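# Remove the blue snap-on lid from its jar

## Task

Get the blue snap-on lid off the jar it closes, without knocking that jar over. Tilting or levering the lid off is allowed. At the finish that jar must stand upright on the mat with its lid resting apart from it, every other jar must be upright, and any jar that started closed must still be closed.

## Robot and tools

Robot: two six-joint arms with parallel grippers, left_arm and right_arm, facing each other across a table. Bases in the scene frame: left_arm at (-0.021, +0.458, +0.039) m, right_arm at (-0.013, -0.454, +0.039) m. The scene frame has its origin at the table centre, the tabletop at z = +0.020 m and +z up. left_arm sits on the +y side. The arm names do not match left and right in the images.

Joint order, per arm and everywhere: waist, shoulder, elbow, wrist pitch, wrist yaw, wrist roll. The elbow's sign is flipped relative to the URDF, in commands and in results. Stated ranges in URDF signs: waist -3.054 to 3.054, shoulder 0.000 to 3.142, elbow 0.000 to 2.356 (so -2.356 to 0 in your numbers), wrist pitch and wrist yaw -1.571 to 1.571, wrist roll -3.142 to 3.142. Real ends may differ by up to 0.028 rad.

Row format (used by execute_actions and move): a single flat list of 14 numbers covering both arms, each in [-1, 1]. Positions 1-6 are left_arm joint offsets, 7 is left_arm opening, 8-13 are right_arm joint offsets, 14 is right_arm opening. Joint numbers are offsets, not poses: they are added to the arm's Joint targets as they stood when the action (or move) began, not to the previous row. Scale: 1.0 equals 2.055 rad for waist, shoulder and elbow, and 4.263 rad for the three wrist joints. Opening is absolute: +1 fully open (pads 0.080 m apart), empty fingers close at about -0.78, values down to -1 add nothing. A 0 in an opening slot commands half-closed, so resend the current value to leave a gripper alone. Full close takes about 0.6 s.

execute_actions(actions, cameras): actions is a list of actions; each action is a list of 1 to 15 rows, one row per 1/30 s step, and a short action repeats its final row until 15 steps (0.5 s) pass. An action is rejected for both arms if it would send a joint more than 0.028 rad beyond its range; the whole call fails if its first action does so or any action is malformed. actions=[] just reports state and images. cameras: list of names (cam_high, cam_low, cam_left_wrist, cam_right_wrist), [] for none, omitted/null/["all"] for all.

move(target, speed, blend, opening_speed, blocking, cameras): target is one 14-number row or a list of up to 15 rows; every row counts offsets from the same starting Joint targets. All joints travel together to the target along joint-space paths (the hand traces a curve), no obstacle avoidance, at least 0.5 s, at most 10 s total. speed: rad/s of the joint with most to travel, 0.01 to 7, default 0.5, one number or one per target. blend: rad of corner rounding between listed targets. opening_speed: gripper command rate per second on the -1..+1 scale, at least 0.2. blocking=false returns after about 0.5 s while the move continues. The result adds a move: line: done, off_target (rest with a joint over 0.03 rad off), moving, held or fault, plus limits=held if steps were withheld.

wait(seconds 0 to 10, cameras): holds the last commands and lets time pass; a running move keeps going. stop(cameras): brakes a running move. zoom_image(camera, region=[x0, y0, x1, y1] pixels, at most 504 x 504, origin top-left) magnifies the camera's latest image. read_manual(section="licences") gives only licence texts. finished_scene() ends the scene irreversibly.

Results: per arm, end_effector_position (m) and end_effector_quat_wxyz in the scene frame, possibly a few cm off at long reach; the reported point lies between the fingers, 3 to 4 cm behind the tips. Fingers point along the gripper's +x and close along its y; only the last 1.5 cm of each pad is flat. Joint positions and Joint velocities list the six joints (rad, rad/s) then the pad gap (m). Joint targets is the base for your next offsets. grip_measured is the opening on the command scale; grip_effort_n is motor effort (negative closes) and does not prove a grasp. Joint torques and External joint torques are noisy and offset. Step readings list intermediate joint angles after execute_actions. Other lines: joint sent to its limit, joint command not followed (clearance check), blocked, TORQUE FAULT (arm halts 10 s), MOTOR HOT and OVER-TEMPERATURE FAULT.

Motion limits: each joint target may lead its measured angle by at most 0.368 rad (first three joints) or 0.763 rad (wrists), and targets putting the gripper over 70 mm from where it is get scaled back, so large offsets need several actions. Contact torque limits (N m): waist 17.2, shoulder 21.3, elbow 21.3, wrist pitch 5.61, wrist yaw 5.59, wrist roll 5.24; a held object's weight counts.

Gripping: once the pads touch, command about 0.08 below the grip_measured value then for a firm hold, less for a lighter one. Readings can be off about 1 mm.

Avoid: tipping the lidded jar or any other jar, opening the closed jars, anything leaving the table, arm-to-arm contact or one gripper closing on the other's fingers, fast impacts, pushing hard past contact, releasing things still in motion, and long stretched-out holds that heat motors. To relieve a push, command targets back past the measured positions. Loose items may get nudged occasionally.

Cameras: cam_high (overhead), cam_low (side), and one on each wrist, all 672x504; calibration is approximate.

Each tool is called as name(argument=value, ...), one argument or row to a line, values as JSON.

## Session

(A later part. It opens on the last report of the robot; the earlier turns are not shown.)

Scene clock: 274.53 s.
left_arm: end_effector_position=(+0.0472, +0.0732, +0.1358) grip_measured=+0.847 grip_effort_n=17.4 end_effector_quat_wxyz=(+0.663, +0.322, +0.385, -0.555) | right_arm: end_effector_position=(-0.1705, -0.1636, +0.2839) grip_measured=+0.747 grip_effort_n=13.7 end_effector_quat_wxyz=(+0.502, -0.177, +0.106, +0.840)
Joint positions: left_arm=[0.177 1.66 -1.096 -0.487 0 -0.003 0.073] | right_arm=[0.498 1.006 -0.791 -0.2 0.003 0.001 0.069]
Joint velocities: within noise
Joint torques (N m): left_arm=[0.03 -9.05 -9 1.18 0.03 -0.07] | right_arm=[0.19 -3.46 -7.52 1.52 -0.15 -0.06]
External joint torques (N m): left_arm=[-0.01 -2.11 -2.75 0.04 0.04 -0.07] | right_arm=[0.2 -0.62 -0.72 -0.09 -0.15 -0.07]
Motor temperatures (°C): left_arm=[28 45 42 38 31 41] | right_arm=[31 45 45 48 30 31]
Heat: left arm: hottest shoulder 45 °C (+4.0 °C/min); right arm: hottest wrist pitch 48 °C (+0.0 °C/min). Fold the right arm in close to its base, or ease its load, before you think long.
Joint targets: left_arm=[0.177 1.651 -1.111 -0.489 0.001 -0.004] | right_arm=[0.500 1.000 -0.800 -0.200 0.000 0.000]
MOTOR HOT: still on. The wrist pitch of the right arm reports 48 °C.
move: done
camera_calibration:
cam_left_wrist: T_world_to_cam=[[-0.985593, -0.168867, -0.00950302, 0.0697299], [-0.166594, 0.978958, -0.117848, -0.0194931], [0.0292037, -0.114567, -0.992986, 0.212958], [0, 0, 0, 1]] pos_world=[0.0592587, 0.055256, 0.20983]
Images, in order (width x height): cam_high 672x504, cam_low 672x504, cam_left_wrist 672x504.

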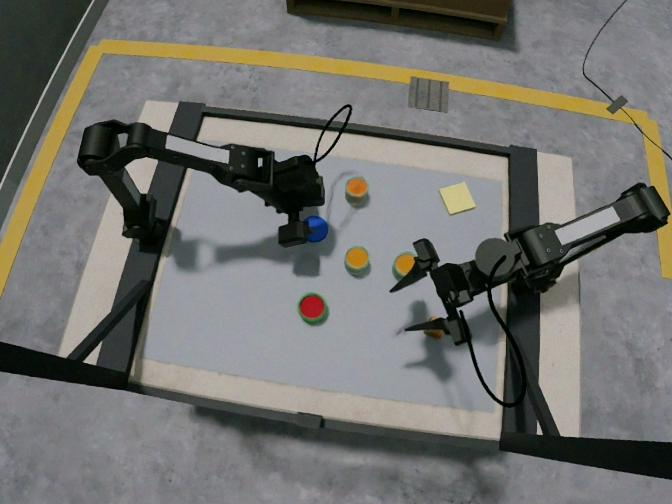

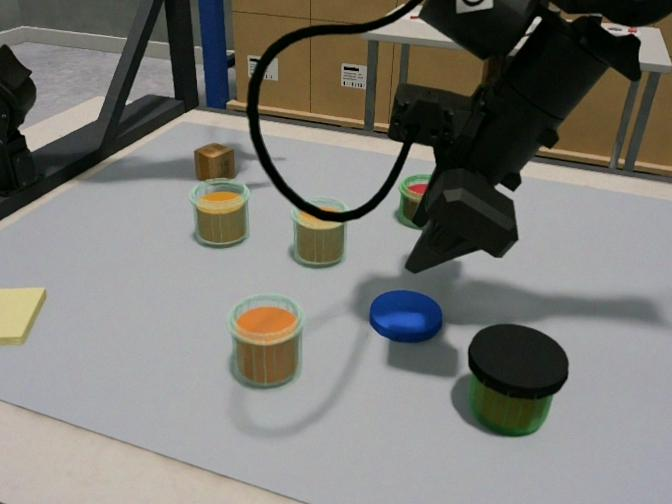

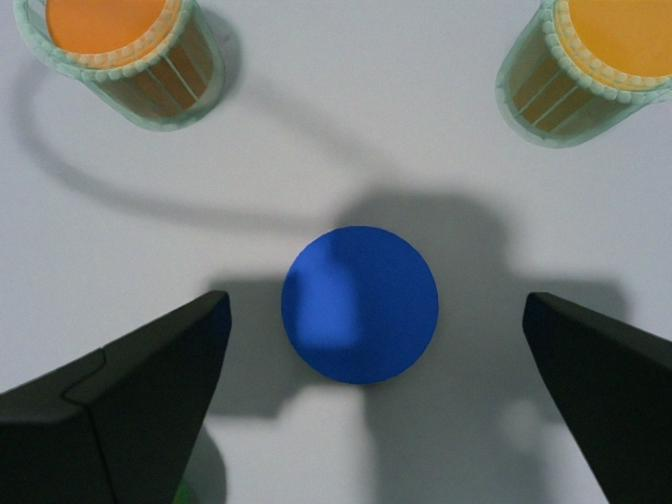

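move(
  target=[0,-0.22,0,0,0,0,0.85,0,0,0,0,0,0,0.75],
  speed=0.5,
  cameras=["cam_high","cam_low","cam_left_wrist"],
)

zoom_image(
  camera="cam_high",
  region=[230, 150, 410, 285],
)

zoom_image(
  camera="cam_low",
  region=[440, 300, 600, 450],
)

Scene clock: 278.07 s.
left_arm: end_effector_position=(+0.0411, +0.1076, +0.3007) grip_measured=+0.847 grip_effort_n=17.4 end_effector_quat_wxyz=(+0.733, +0.187, +0.225, -0.614) | right_arm: end_effector_position=(-0.1705, -0.1636, +0.2839) grip_measured=+0.747 grip_effort_n=13.3 end_effector_quat_wxyz=(+0.502, -0.177, +0.106, +0.840)
Joint positions: left_arm=[0.177 1.204 -1.099 -0.49 0 -0.003 0.073] | right_arm=[0.498 1.006 -0.791 -0.2 0.003 0.001 0.069]
Joint velocities: within noise
Joint torques (N m): left_arm=[0 -5.45 -9.46 1.82 0.02 -0.07] | right_arm=[0.21 -3.51 -7.5 1.51 -0.18 -0.12]
External joint torques (N m): left_arm=[0 -1.22 -2.5 0.21 0.03 -0.08] | right_arm=[0.21 -0.62 -0.61 -0.14 -0.18 -0.12]
Motor temperatures (°C): left_arm=[28 45 43 38 31 41] | right_arm=[31 45 45 48 30 31]
Heat: left arm: hottest shoulder 45 °C (+5.1 °C/min); right arm: hottest wrist pitch 48 °C (+0.0 °C/min). Fold the right arm in close to its base, or ease its load, before you think long.
Joint targets: left_arm=[0.177 1.199 -1.111 -0.489 0.001 -0.004] | right_arm=[0.500 1.000 -0.800 -0.200 0.000 0.000]
MOTOR HOT: still on. The wrist pitch of the right arm reports 48 °C.
move: done
camera_calibration:
cam_left_wrist: T_world_to_cam=[[-0.984782, -0.173482, -0.0103977, 0.0718585], [-0.140038, 0.82752, -0.54369, 0.108468], [0.102925, -0.533961, -0.839221, 0.37668], [0, 0, 0, 1]] pos_world=[0.0471848, 0.123839, 0.375838]
Images, in order (width x height): cam_high 672x504, cam_low 672x504, cam_left_wrist 672x504.

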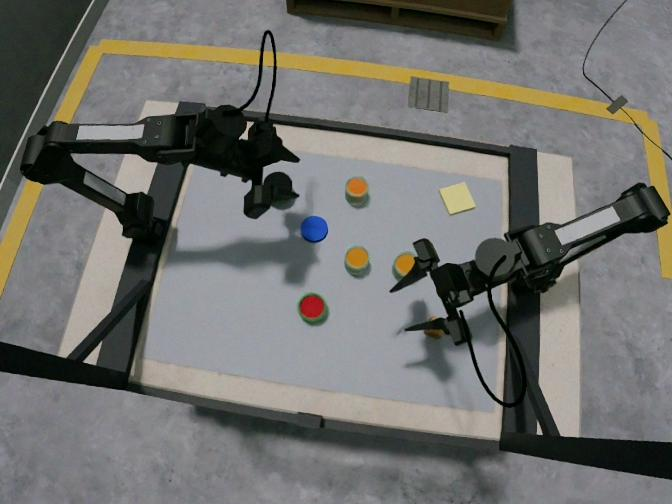

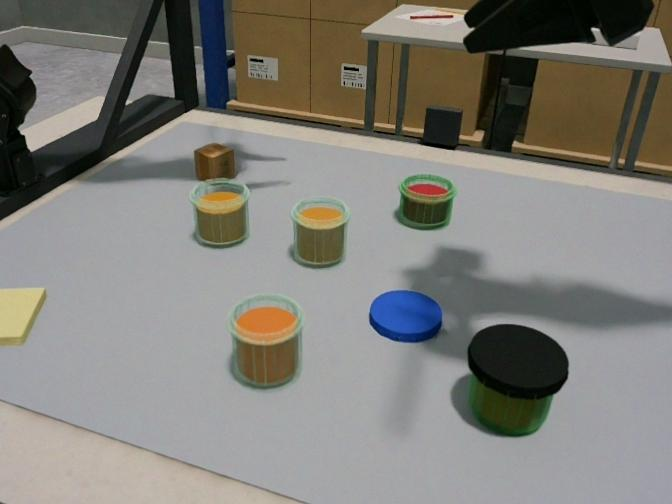

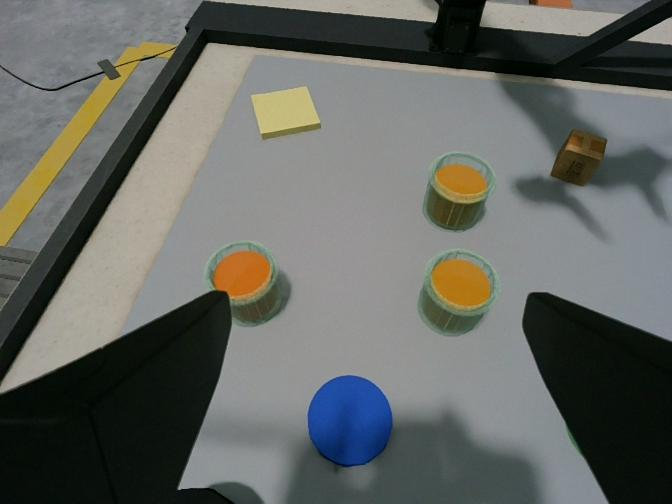

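Scaled by 2.800.

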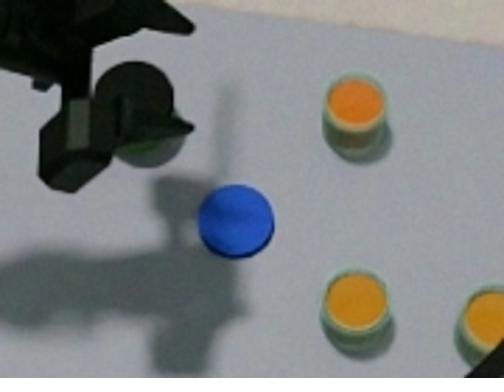

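Scaled by 3.150.

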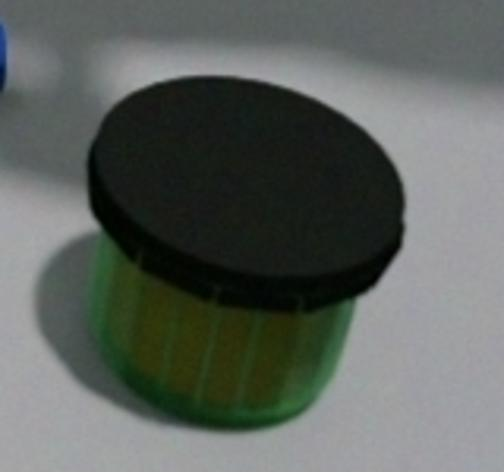

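finished_scene(
  scene=1,
)

The scene is finished: the task was done.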